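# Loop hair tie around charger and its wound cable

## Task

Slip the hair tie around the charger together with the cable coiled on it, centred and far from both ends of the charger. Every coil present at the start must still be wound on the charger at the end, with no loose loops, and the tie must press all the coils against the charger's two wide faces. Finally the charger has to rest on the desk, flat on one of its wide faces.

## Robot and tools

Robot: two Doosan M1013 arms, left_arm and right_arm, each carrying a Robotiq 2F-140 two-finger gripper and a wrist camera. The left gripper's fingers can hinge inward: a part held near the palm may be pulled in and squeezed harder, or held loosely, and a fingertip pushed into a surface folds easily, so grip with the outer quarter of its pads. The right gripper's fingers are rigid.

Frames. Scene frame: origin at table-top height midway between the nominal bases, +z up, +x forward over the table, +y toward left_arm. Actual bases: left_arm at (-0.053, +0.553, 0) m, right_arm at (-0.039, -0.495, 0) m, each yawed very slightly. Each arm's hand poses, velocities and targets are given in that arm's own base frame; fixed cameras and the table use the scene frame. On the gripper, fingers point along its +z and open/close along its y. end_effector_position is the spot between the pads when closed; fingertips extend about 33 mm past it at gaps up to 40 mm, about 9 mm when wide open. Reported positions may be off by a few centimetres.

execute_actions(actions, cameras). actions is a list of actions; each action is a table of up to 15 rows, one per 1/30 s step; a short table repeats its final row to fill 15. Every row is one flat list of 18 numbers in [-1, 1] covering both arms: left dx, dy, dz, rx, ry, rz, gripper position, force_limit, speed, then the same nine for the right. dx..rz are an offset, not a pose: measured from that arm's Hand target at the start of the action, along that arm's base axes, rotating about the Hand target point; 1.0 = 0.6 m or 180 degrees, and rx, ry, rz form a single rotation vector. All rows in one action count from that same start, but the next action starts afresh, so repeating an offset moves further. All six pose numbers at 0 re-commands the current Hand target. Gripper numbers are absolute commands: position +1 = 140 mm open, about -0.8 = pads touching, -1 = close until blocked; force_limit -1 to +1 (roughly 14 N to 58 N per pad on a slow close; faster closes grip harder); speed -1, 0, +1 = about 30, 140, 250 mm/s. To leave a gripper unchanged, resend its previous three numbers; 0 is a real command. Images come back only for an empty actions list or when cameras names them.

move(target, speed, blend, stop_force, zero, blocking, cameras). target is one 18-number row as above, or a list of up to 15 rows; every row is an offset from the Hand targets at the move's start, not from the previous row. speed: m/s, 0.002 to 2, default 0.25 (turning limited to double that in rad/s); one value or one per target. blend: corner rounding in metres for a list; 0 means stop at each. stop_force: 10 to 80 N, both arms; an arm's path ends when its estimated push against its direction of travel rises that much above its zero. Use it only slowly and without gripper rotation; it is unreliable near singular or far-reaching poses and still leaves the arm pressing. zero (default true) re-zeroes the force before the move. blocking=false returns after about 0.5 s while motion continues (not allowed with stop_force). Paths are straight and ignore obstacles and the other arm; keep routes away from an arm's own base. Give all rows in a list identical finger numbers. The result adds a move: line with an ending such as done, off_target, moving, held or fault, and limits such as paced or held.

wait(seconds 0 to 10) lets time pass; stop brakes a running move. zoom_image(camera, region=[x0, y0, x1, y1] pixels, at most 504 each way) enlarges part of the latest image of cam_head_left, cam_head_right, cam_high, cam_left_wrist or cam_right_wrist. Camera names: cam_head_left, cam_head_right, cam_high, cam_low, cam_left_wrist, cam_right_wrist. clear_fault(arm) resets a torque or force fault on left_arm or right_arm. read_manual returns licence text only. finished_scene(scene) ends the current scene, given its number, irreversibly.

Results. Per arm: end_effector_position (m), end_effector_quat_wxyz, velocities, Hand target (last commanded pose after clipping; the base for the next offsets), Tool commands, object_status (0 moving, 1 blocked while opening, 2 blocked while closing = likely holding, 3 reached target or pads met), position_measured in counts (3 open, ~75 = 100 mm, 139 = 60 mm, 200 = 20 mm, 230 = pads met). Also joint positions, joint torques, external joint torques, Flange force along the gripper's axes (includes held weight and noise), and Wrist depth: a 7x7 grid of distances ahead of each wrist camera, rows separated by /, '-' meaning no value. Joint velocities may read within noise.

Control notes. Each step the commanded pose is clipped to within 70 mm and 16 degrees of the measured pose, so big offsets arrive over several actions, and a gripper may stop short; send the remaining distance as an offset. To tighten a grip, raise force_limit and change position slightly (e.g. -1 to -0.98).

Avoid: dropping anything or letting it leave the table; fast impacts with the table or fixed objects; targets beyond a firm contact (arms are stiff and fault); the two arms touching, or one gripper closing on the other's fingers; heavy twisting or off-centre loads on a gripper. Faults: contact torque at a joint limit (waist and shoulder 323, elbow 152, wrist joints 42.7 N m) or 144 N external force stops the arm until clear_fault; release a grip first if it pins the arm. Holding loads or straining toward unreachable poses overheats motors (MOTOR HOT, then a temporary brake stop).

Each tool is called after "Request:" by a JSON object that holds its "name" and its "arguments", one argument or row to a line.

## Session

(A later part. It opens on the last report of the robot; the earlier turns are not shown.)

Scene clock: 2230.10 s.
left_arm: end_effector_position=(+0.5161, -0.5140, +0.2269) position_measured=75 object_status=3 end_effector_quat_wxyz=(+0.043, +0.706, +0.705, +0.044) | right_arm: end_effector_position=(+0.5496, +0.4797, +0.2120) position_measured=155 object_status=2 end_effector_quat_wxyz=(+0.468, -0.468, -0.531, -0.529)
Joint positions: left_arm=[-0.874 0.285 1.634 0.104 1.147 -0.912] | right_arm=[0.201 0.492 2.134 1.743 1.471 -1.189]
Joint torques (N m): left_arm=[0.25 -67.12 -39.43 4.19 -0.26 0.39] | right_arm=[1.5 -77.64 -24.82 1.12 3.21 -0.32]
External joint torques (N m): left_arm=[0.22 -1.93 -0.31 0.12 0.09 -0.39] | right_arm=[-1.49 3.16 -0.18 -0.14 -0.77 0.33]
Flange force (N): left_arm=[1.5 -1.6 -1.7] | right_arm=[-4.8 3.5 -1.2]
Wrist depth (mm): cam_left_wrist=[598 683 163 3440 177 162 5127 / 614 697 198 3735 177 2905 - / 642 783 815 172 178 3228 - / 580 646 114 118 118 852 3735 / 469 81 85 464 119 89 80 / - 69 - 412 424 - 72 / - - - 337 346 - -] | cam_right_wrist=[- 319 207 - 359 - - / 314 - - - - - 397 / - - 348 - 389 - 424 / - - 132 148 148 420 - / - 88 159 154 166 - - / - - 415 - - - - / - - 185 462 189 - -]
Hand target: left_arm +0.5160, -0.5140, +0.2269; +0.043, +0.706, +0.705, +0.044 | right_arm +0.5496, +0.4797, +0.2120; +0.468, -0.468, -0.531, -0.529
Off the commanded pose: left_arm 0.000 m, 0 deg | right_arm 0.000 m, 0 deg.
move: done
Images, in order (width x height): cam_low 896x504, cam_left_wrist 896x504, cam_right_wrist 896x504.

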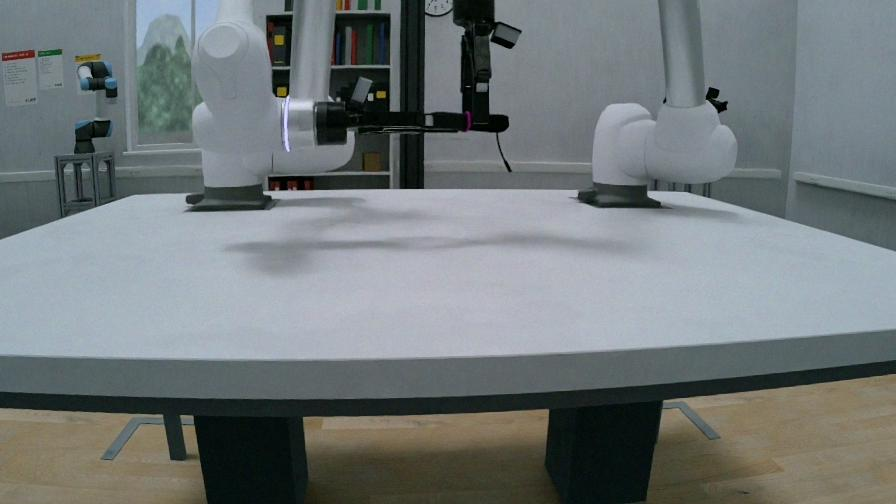

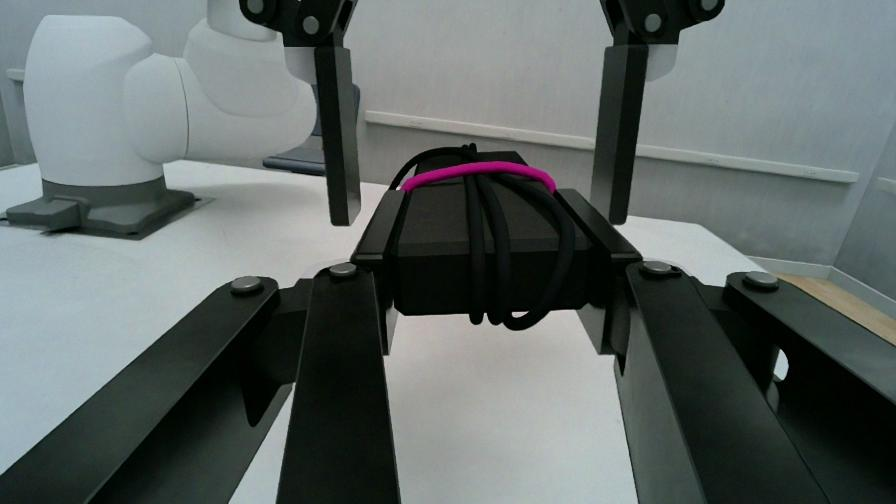

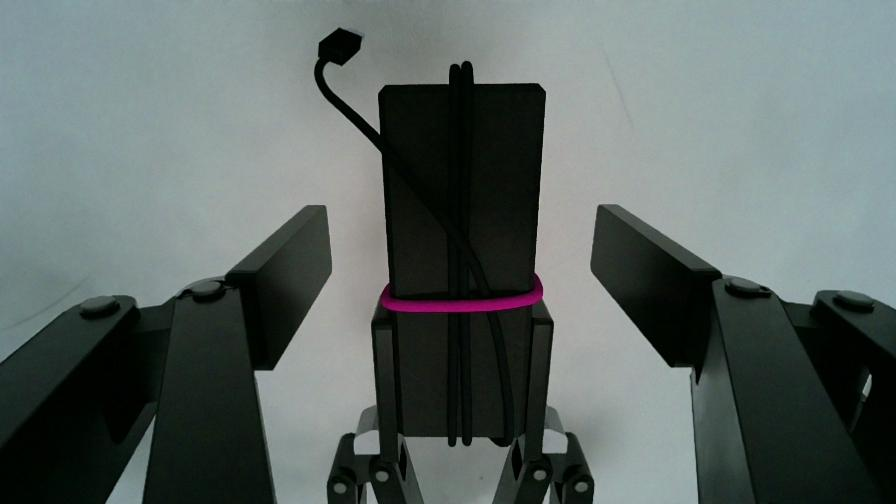

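Request:
{"name": "move", "arguments": {
  "target": [
    [0,0.006,0,0,0,0,0.43,0,0,0,0,0,0,0,0,-0.98,0.2,-1],
    [0,0.006,0,0,0,0,-1,1,-1,0,0,0,0,0,0,-0.98,0.2,-1]
  ],
  "speed": 0.05
}}

Request:
{"name": "wait", "arguments": {
  "seconds": 0.5,
  "cameras": ["cam_low","cam_left_wrist","cam_right_wrist"]
}}

Scene clock: 2239.83 s.
left_arm: end_effector_position=(+0.5160, -0.5104, +0.2269) position_measured=157 object_status=0 end_effector_quat_wxyz=(+0.043, +0.706, +0.705, +0.044) | right_arm: end_effector_position=(+0.5496, +0.4797, +0.2120) position_measured=155 object_status=2 end_effector_quat_wxyz=(+0.468, -0.468, -0.531, -0.529)
Joint positions: left_arm=[-0.871 0.281 1.64 0.103 1.145 -0.908] | right_arm=[0.201 0.492 2.134 1.743 1.471 -1.189]
Joint torques (N m): left_arm=[4.97 -64.31 -41.7 6.26 -2.76 0.43] | right_arm=[7.94 -80.2 -20.94 -2.15 6.32 -0.63]
External joint torques (N m): left_arm=[-4.98 -4.03 2.04 -1.98 2.59 -0.43] | right_arm=[-7.94 5.65 -4.27 3.14 -3.88 0.64]
Flange force (N): left_arm=[1.4 -11.5 -5.8] | right_arm=[-8.5 14.3 -2.0]
Wrist depth (mm): cam_left_wrist=[615 695 168 - 165 - 3268 / 618 705 788 190 190 - - / 652 790 1063 172 181 3005 - / 561 636 114 118 119 854 3113 / 465 81 85 459 119 89 80 / - 69 - 412 426 - 72 / - - - 338 344 - -] | cam_right_wrist=[- - - - 344 - - / - - - - - 378 - / 328 - - - 383 409 - / 349 - 117 147 148 412 - / 361 - 92 - - 91 502 / - - - - - - - / - - - 471 - - -]
Hand target: left_arm +0.5160, -0.5104, +0.2269; +0.043, +0.706, +0.705, +0.044 | right_arm +0.5496, +0.4797, +0.2120; +0.468, -0.468, -0.531, -0.529
Off the commanded pose: left_arm 0.000 m, 0 deg | right_arm 0.000 m, 0 deg.
move: done

Scene clock: 2240.33 s.
left_arm: end_effector_position=(+0.5160, -0.5104, +0.2269) position_measured=157 object_status=2 end_effector_quat_wxyz=(+0.043, +0.706, +0.705, +0.044) | right_arm: end_effector_position=(+0.5496, +0.4797, +0.2120) position_measured=155 object_status=2 end_effector_quat_wxyz=(+0.468, -0.468, -0.531, -0.529)
Joint positions: left_arm=[-0.871 0.281 1.64 0.103 1.145 -0.908] | right_arm=[0.201 0.492 2.134 1.743 1.471 -1.189]
Joint torques (N m): left_arm=[6.24 -64.2 -41.26 6.69 -2.33 0.32] | right_arm=[7.75 -80.07 -20.52 -2.15 6.05 -0.46]
External joint torques (N m): left_arm=[-5.89 -4.35 1.49 -2.38 2.15 -0.32] | right_arm=[-7.78 5.62 -4.62 3.14 -3.61 0.46]
Flange force (N): left_arm=[0.5 -12.0 -6.0] | right_arm=[-8.9 14.7 -1.8]
Wrist depth (mm): cam_left_wrist=[605 695 169 - 166 3268 - / 624 695 804 186 189 3440 4669 / 662 785 1025 172 182 3683 - / 594 635 114 118 118 860 3533 / 464 81 85 458 119 89 80 / - 69 - 410 423 - 72 / - - - 337 348 - -] | cam_right_wrist=[300 310 317 - 350 358 - / - - 332 135 359 - 396 / - 335 - - 389 - - / - 365 117 - 124 - - / - - 92 - - 91 493 / - - - 167 - - - / - - - 204 - - -]
Hand target: left_arm +0.5160, -0.5104, +0.2269; +0.043, +0.706, +0.705, +0.044 | right_arm +0.5496, +0.4797, +0.2120; +0.468, -0.468, -0.531, -0.529
Tool commands: left_gripper/position=-1.0 left_gripper/force_limit=+1.0 left_gripper/speed=-1.0 right_gripper/position=-0.98 right_gripper/force_limit=+0.2 right_gripper/speed=-1.0
Off the commanded pose: left_arm 0.000 m, 0 deg | right_arm 0.000 m, 0 deg.
wait: 0.50 s; at rest by 0.17 s
Images, in order (width x height): cam_low 896x504, cam_left_wrist 896x504, cam_right_wrist 896x504.

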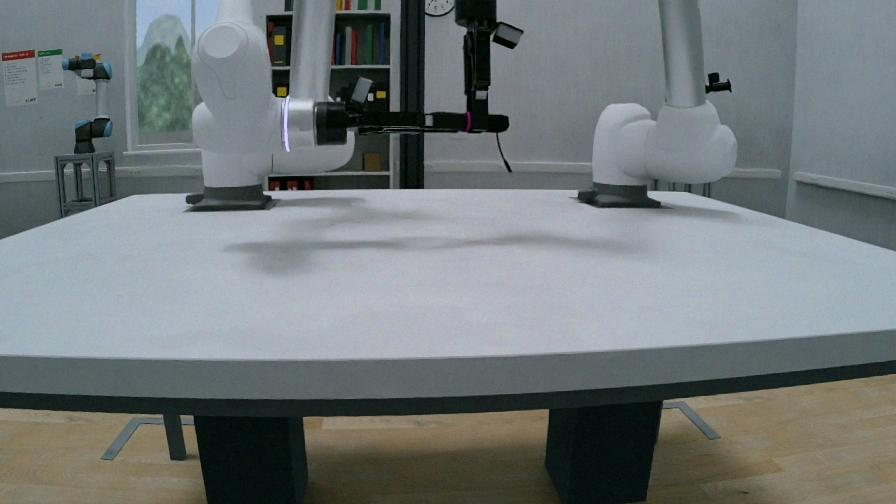

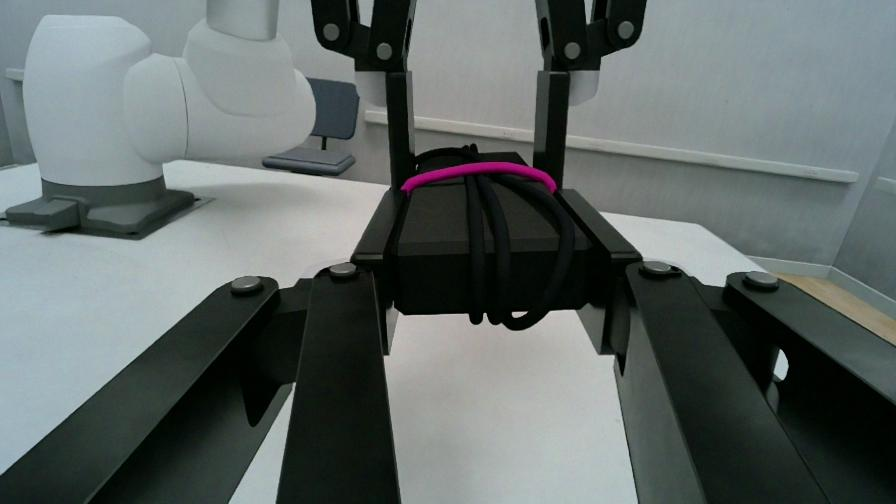

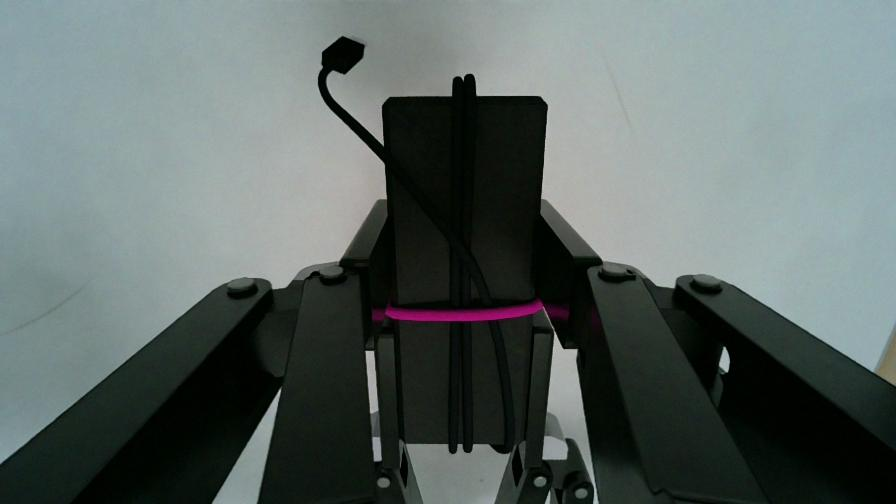

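Request:
{"name": "move", "arguments": {
  "target": [
    [0,0,0,0,0,0,-1,1,-1,0,0,0,0,0,0,-0.083,0.6,-1],
    [0,0,0,0,0,0,-1,1,-1,0,-0.4,0,0,0,0,-0.083,0.6,-1]
  ],
  "speed": 0.12,
  "cameras": ["cam_low","cam_right_wrist"]
}}

Request:
{"name": "zoom_image", "arguments": {
  "camera": "cam_low",
  "region": [300, 60, 540, 195]
}}

Scene clock: 2250.60 s.
left_arm: end_effector_position=(+0.5160, -0.5104, +0.2270) position_measured=157 object_status=2 end_effector_quat_wxyz=(+0.043, +0.706, +0.705, +0.044) | right_arm: end_effector_position=(+0.5496, +0.2397, +0.2120) position_measured=139 object_status=3 end_effector_quat_wxyz=(+0.468, -0.468, -0.531, -0.529)
Joint positions: left_arm=[-0.871 0.281 1.639 0.103 1.145 -0.908] | right_arm=[-0.229 0.481 2.156 1.367 1.68 -1.203]
Joint torques (N m): left_arm=[0.21 -69.24 -41.03 4.34 -0.34 0.34] | right_arm=[1.77 -72.45 -22.36 1.19 2.14 -0.41]
External joint torques (N m): left_arm=[-0.45 1.53 1.48 -0.07 0.16 -0.33] | right_arm=[-1.73 0.44 -1.3 0.55 0.31 0.41]
Flange force (N): left_arm=[-0.3 -1.6 2.2] | right_arm=[0.2 2.9 -2.9]
Wrist depth (mm): cam_left_wrist=[- 841 - 390 4217 - - / 4085 857 990 405 - - - / 854 886 1080 1063 4150 3962 4358 / 585 638 114 732 154 979 3962 / 469 83 85 525 493 - 81 / - 71 68 412 424 - 73 / - - - 341 350 - -] | cam_right_wrist=[- - 313 328 358 - - / - 316 - - - - - / - - - - 385 412 - / - - 116 - 148 422 - / - - 92 154 - 91 - / - - - - - - - / - - - - - - -]
Hand target: left_arm +0.5160, -0.5104, +0.2269; +0.043, +0.706, +0.705, +0.044 | right_arm +0.5496, +0.2397, +0.2120; +0.468, -0.468, -0.531, -0.529
Off the commanded pose: left_arm 0.000 m, 0 deg | right_arm 0.000 m, 0 deg.
move: done
Images, in order (width x height): cam_low 896x504, cam_right_wrist 896x504.

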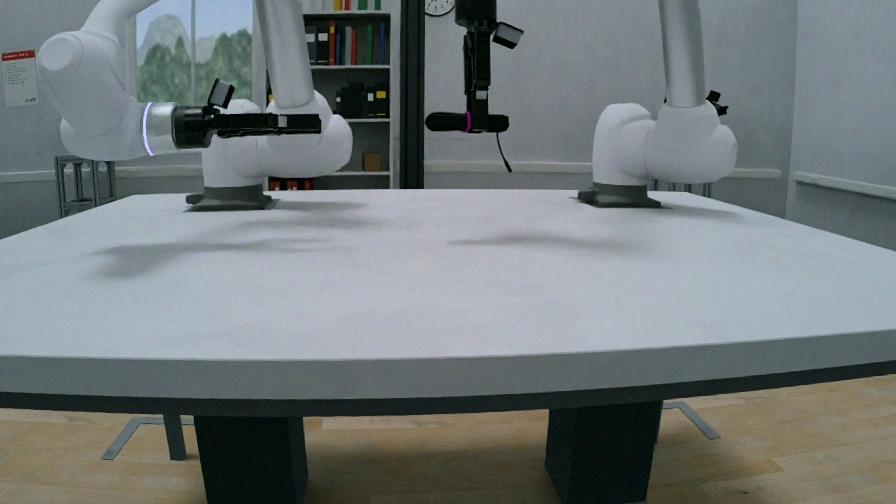

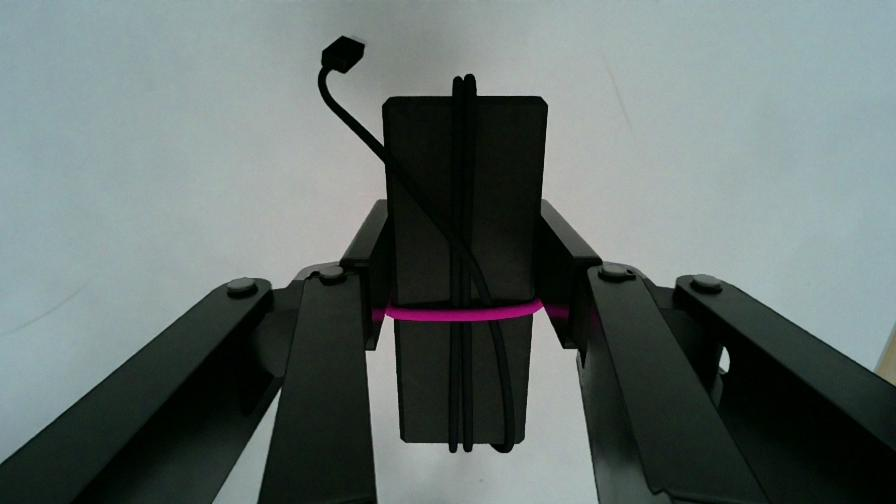

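Scaled by 2.100 from the camera's 896x504 image, which has a finer 1280x720 frame.

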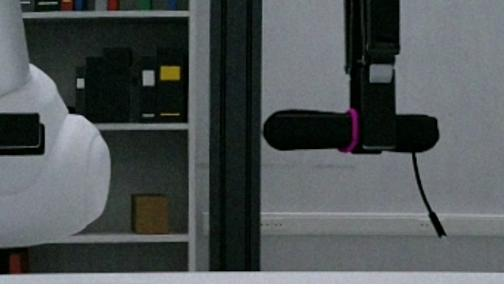

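Request:
{"name": "move", "arguments": {
  "target": [
    [0,0,-0.2,0,0.0389,0,-1,1,-1,0,0,0,0,0,0,-0.083,0.6,-1],
    [0,0,-0.3183,0,0.0389,0,-1,1,-1,0,0,0,0,0,0,-0.083,0.6,-1]
  ],
  "speed": [0.12,0.03],
  "blend": [0.01,0],
  "cameras": ["cam_low","cam_right_wrist"]
}}

Request:
{"name": "zoom_image", "arguments": {
  "camera": "cam_low",
  "region": [330, 120, 570, 255]
}}

Scene clock: 2268.53 s.
left_arm: end_effector_position=(+0.5160, -0.5104, +0.0360) position_measured=157 object_status=2 end_effector_quat_wxyz=(+0.000, +0.708, +0.707, +0.000) | right_arm: end_effector_position=(+0.5496, +0.2397, +0.2120) position_measured=139 object_status=3 end_effector_quat_wxyz=(+0.468, -0.468, -0.531, -0.529)
Joint positions: left_arm=[-0.828 0.468 1.751 0.001 0.923 -0.827] | right_arm=[-0.229 0.481 2.156 1.367 1.68 -1.203]
Joint torques (N m): left_arm=[0.26 -79.81 -34.19 3.41 -0.09 0.31] | right_arm=[1.96 -72.55 -21.99 1.22 2.1 -0.3]
External joint torques (N m): left_arm=[-0.38 -0.09 0.84 0.04 0.12 -0.31] | right_arm=[-1.98 0.53 -1.57 0.52 0.36 0.31]
Flange force (N): left_arm=[0.6 -2.0 0.2] | right_arm=[-0.2 3.2 -3.6]
Wrist depth (mm): cam_left_wrist=[- 860 921 364 440 4085 2905 / 2905 863 1046 393 - - 4085 / 833 883 1063 427 1199 - - / 594 642 115 624 154 968 - / 466 83 85 487 487 - 81 / - 71 69 413 426 - 73 / - - - 340 348 - -] | cam_right_wrist=[152 153 155 154 152 153 155 / 160 160 160 - - 164 163 / 172 170 - - - 175 176 / 180 179 117 150 137 184 183 / 190 - 92 - - 91 - / - - - - - - - / - - - 222 - - -]
Hand target: left_arm +0.5160, -0.5104, +0.0360; +0.000, +0.708, +0.707, +0.000 | right_arm +0.5496, +0.2397, +0.2120; +0.468, -0.468, -0.531, -0.529
Off the commanded pose: left_arm 0.000 m, 0 deg | right_arm 0.000 m, 0 deg.
move: done
Images, in order (width x height): cam_low 896x504, cam_right_wrist 896x504.

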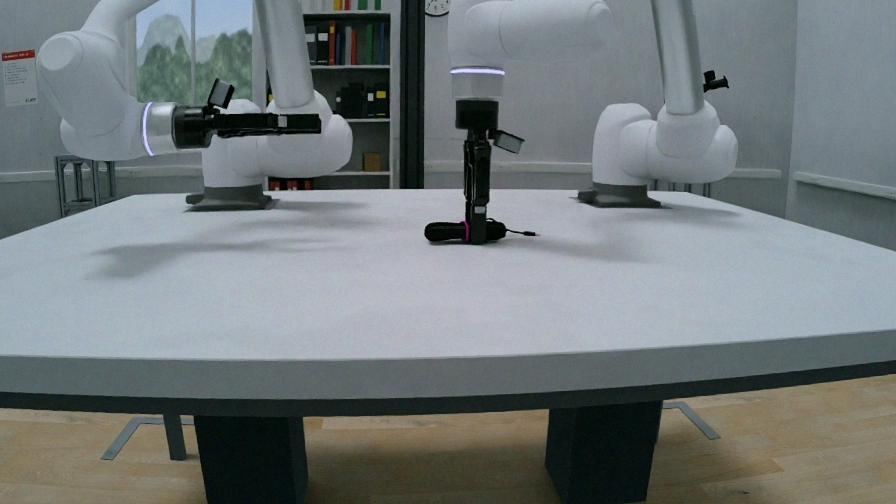

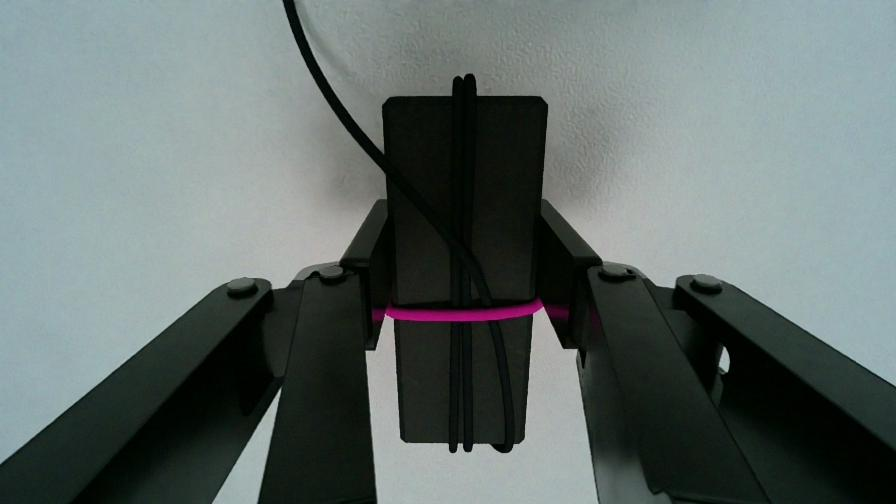

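Scaled by 2.100 from the camera's 896x504 image, which has a finer 1280x720 frame.

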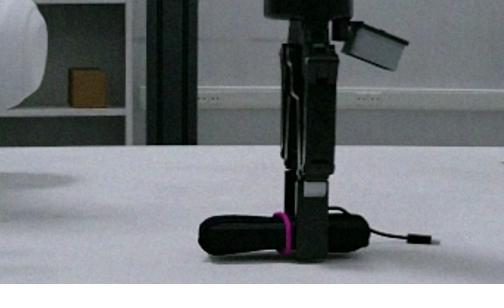

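Request:
{"name": "move", "arguments": {
  "target": [
    [0,0,-0.0025,0,0,0,-1,1,-1,0,0,0,0,0,0,-0.083,0.6,-1],
    [0,0,-0.0025,0,0,0,0.1,0,-1,0,0,0,0,0,0,-0.083,0.6,-1],
    [0,0,0.15,0,0,0,0.1,0,-1,0,0,0,0,0,0,-0.083,0.6,-1],
    [0,0,0.35,0,0,0,0.1,0,-1,0,0,0,0,0,0,-0.083,0.6,-1]
  ],
  "speed": [0.03,0.05,0.1,0.2],
  "blend": [0,0,0.02,0],
  "cameras": ["cam_low","cam_right_wrist","cam_left_wrist"]
}}

Request:
{"name": "zoom_image", "arguments": {
  "camera": "cam_low",
  "region": [380, 190, 580, 300]
}}

Request:
{"name": "zoom_image", "arguments": {
  "camera": "cam_right_wrist",
  "region": [300, 50, 600, 350]
}}

Scene clock: 2283.40 s.
left_arm: end_effector_position=(+0.5160, -0.5104, +0.2460) position_measured=117 object_status=3 end_effector_quat_wxyz=(+0.000, +0.708, +0.707, +0.000) | right_arm: end_effector_position=(+0.5496, +0.2397, +0.2120) position_measured=139 object_status=3 end_effector_quat_wxyz=(+0.468, -0.468, -0.531, -0.529)
Joint positions: left_arm=[-0.828 0.313 1.556 0.001 1.274 -0.827] | right_arm=[-0.229 0.481 2.156 1.367 1.68 -1.203]
Joint torques (N m): left_arm=[0.59 -70.29 -39.28 4.07 -0.06 0.35] | right_arm=[1.67 -72.79 -21.91 1.28 2.09 -0.31]
External joint torques (N m): left_arm=[-0.51 -1.58 -0.62 0.07 0.09 -0.35] | right_arm=[-1.74 0.89 -1.71 0.47 0.37 0.32]
Flange force (N): left_arm=[0.0 -1.6 -1.7] | right_arm=[-0.8 3.8 -3.3]
Wrist depth (mm): cam_left_wrist=[- 760 924 3845 397 3533 3228 / - 857 1006 2514 4358 3396 3396 / 846 883 1178 1113 1210 4754 4022 / 590 641 108 726 154 898 4508 / 468 83 85 509 490 - 81 / - 71 69 410 425 - 73 / - - - 341 347 - -] | cam_right_wrist=[- - - 349 - - - / 364 - 365 366 366 - - / 376 383 386 - - - - / 425 405 136 410 146 - - / - - 110 424 115 92 - / - - 466 478 - - - / - - - - - - -]
Hand target: left_arm +0.5160, -0.5104, +0.2460; +0.000, +0.708, +0.707, +0.000 | right_arm +0.5496, +0.2397, +0.2120; +0.468, -0.468, -0.531, -0.529
Off the commanded pose: left_arm 0.000 m, 0 deg | right_arm 0.000 m, 0 deg.
move: done
Images, in order (width x height): cam_low 896x504, cam_left_wrist 896x504, cam_right_wrist 896x504.

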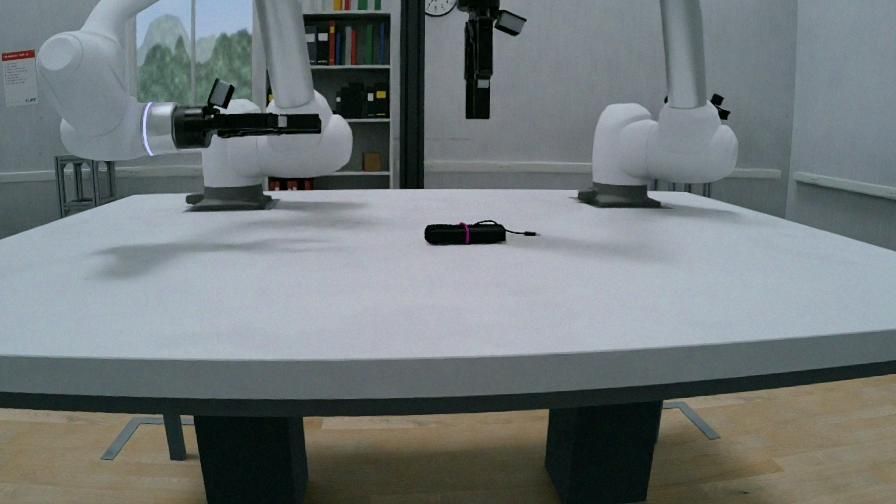

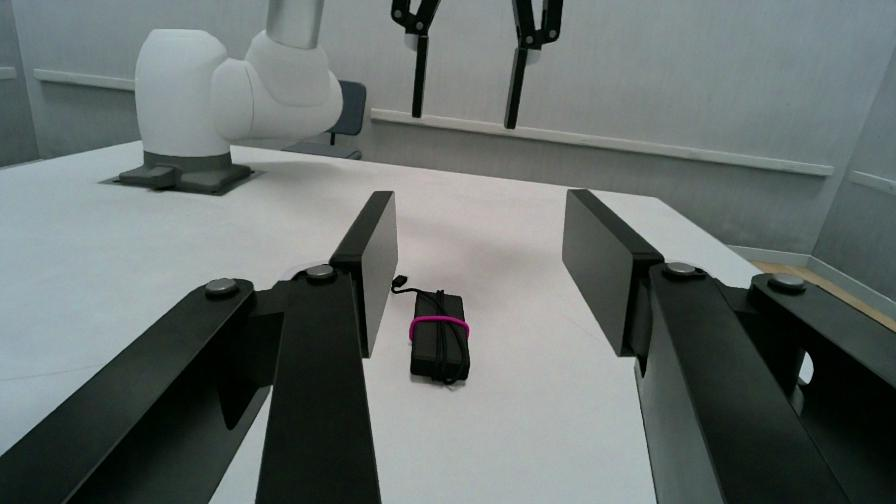

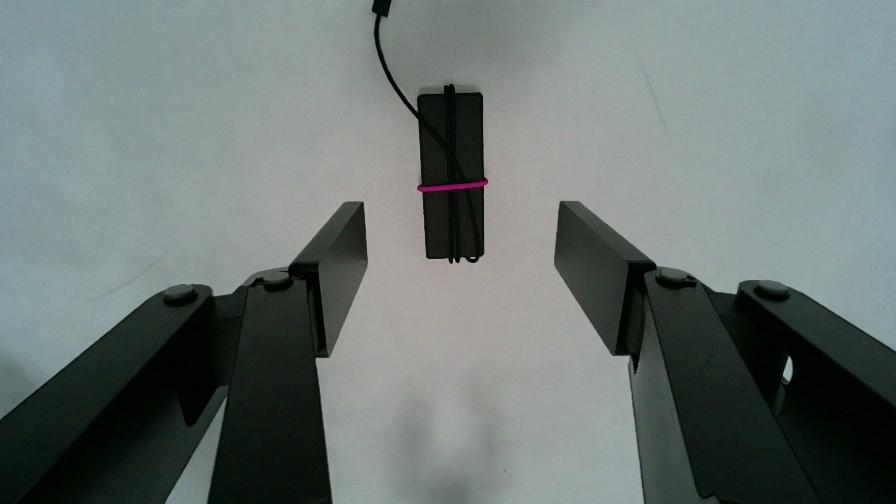

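Scaled by 2.520 from the camera's 896x504 image, which has a finer 1280x720 frame.

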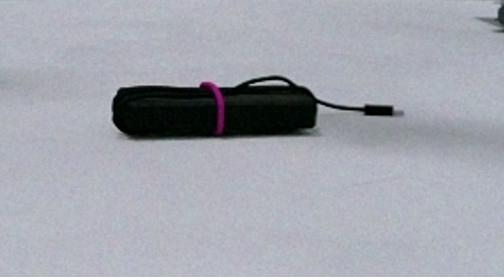

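Scaled by 1.680 from the camera's 896x504 image, which has a finer 1280x720 frame.

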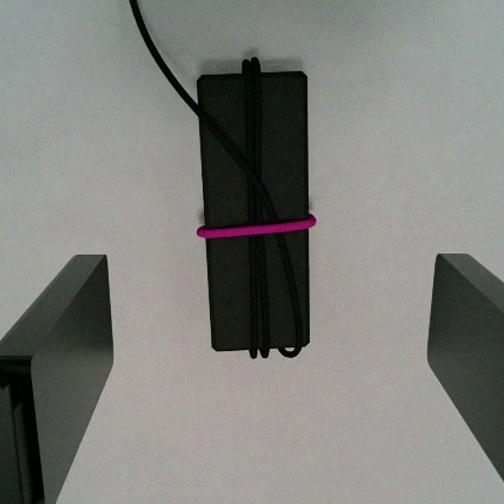

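Request:
{"name": "finished_scene", "arguments": {
  "scene": 1
}}

The scene is finished: the task was done.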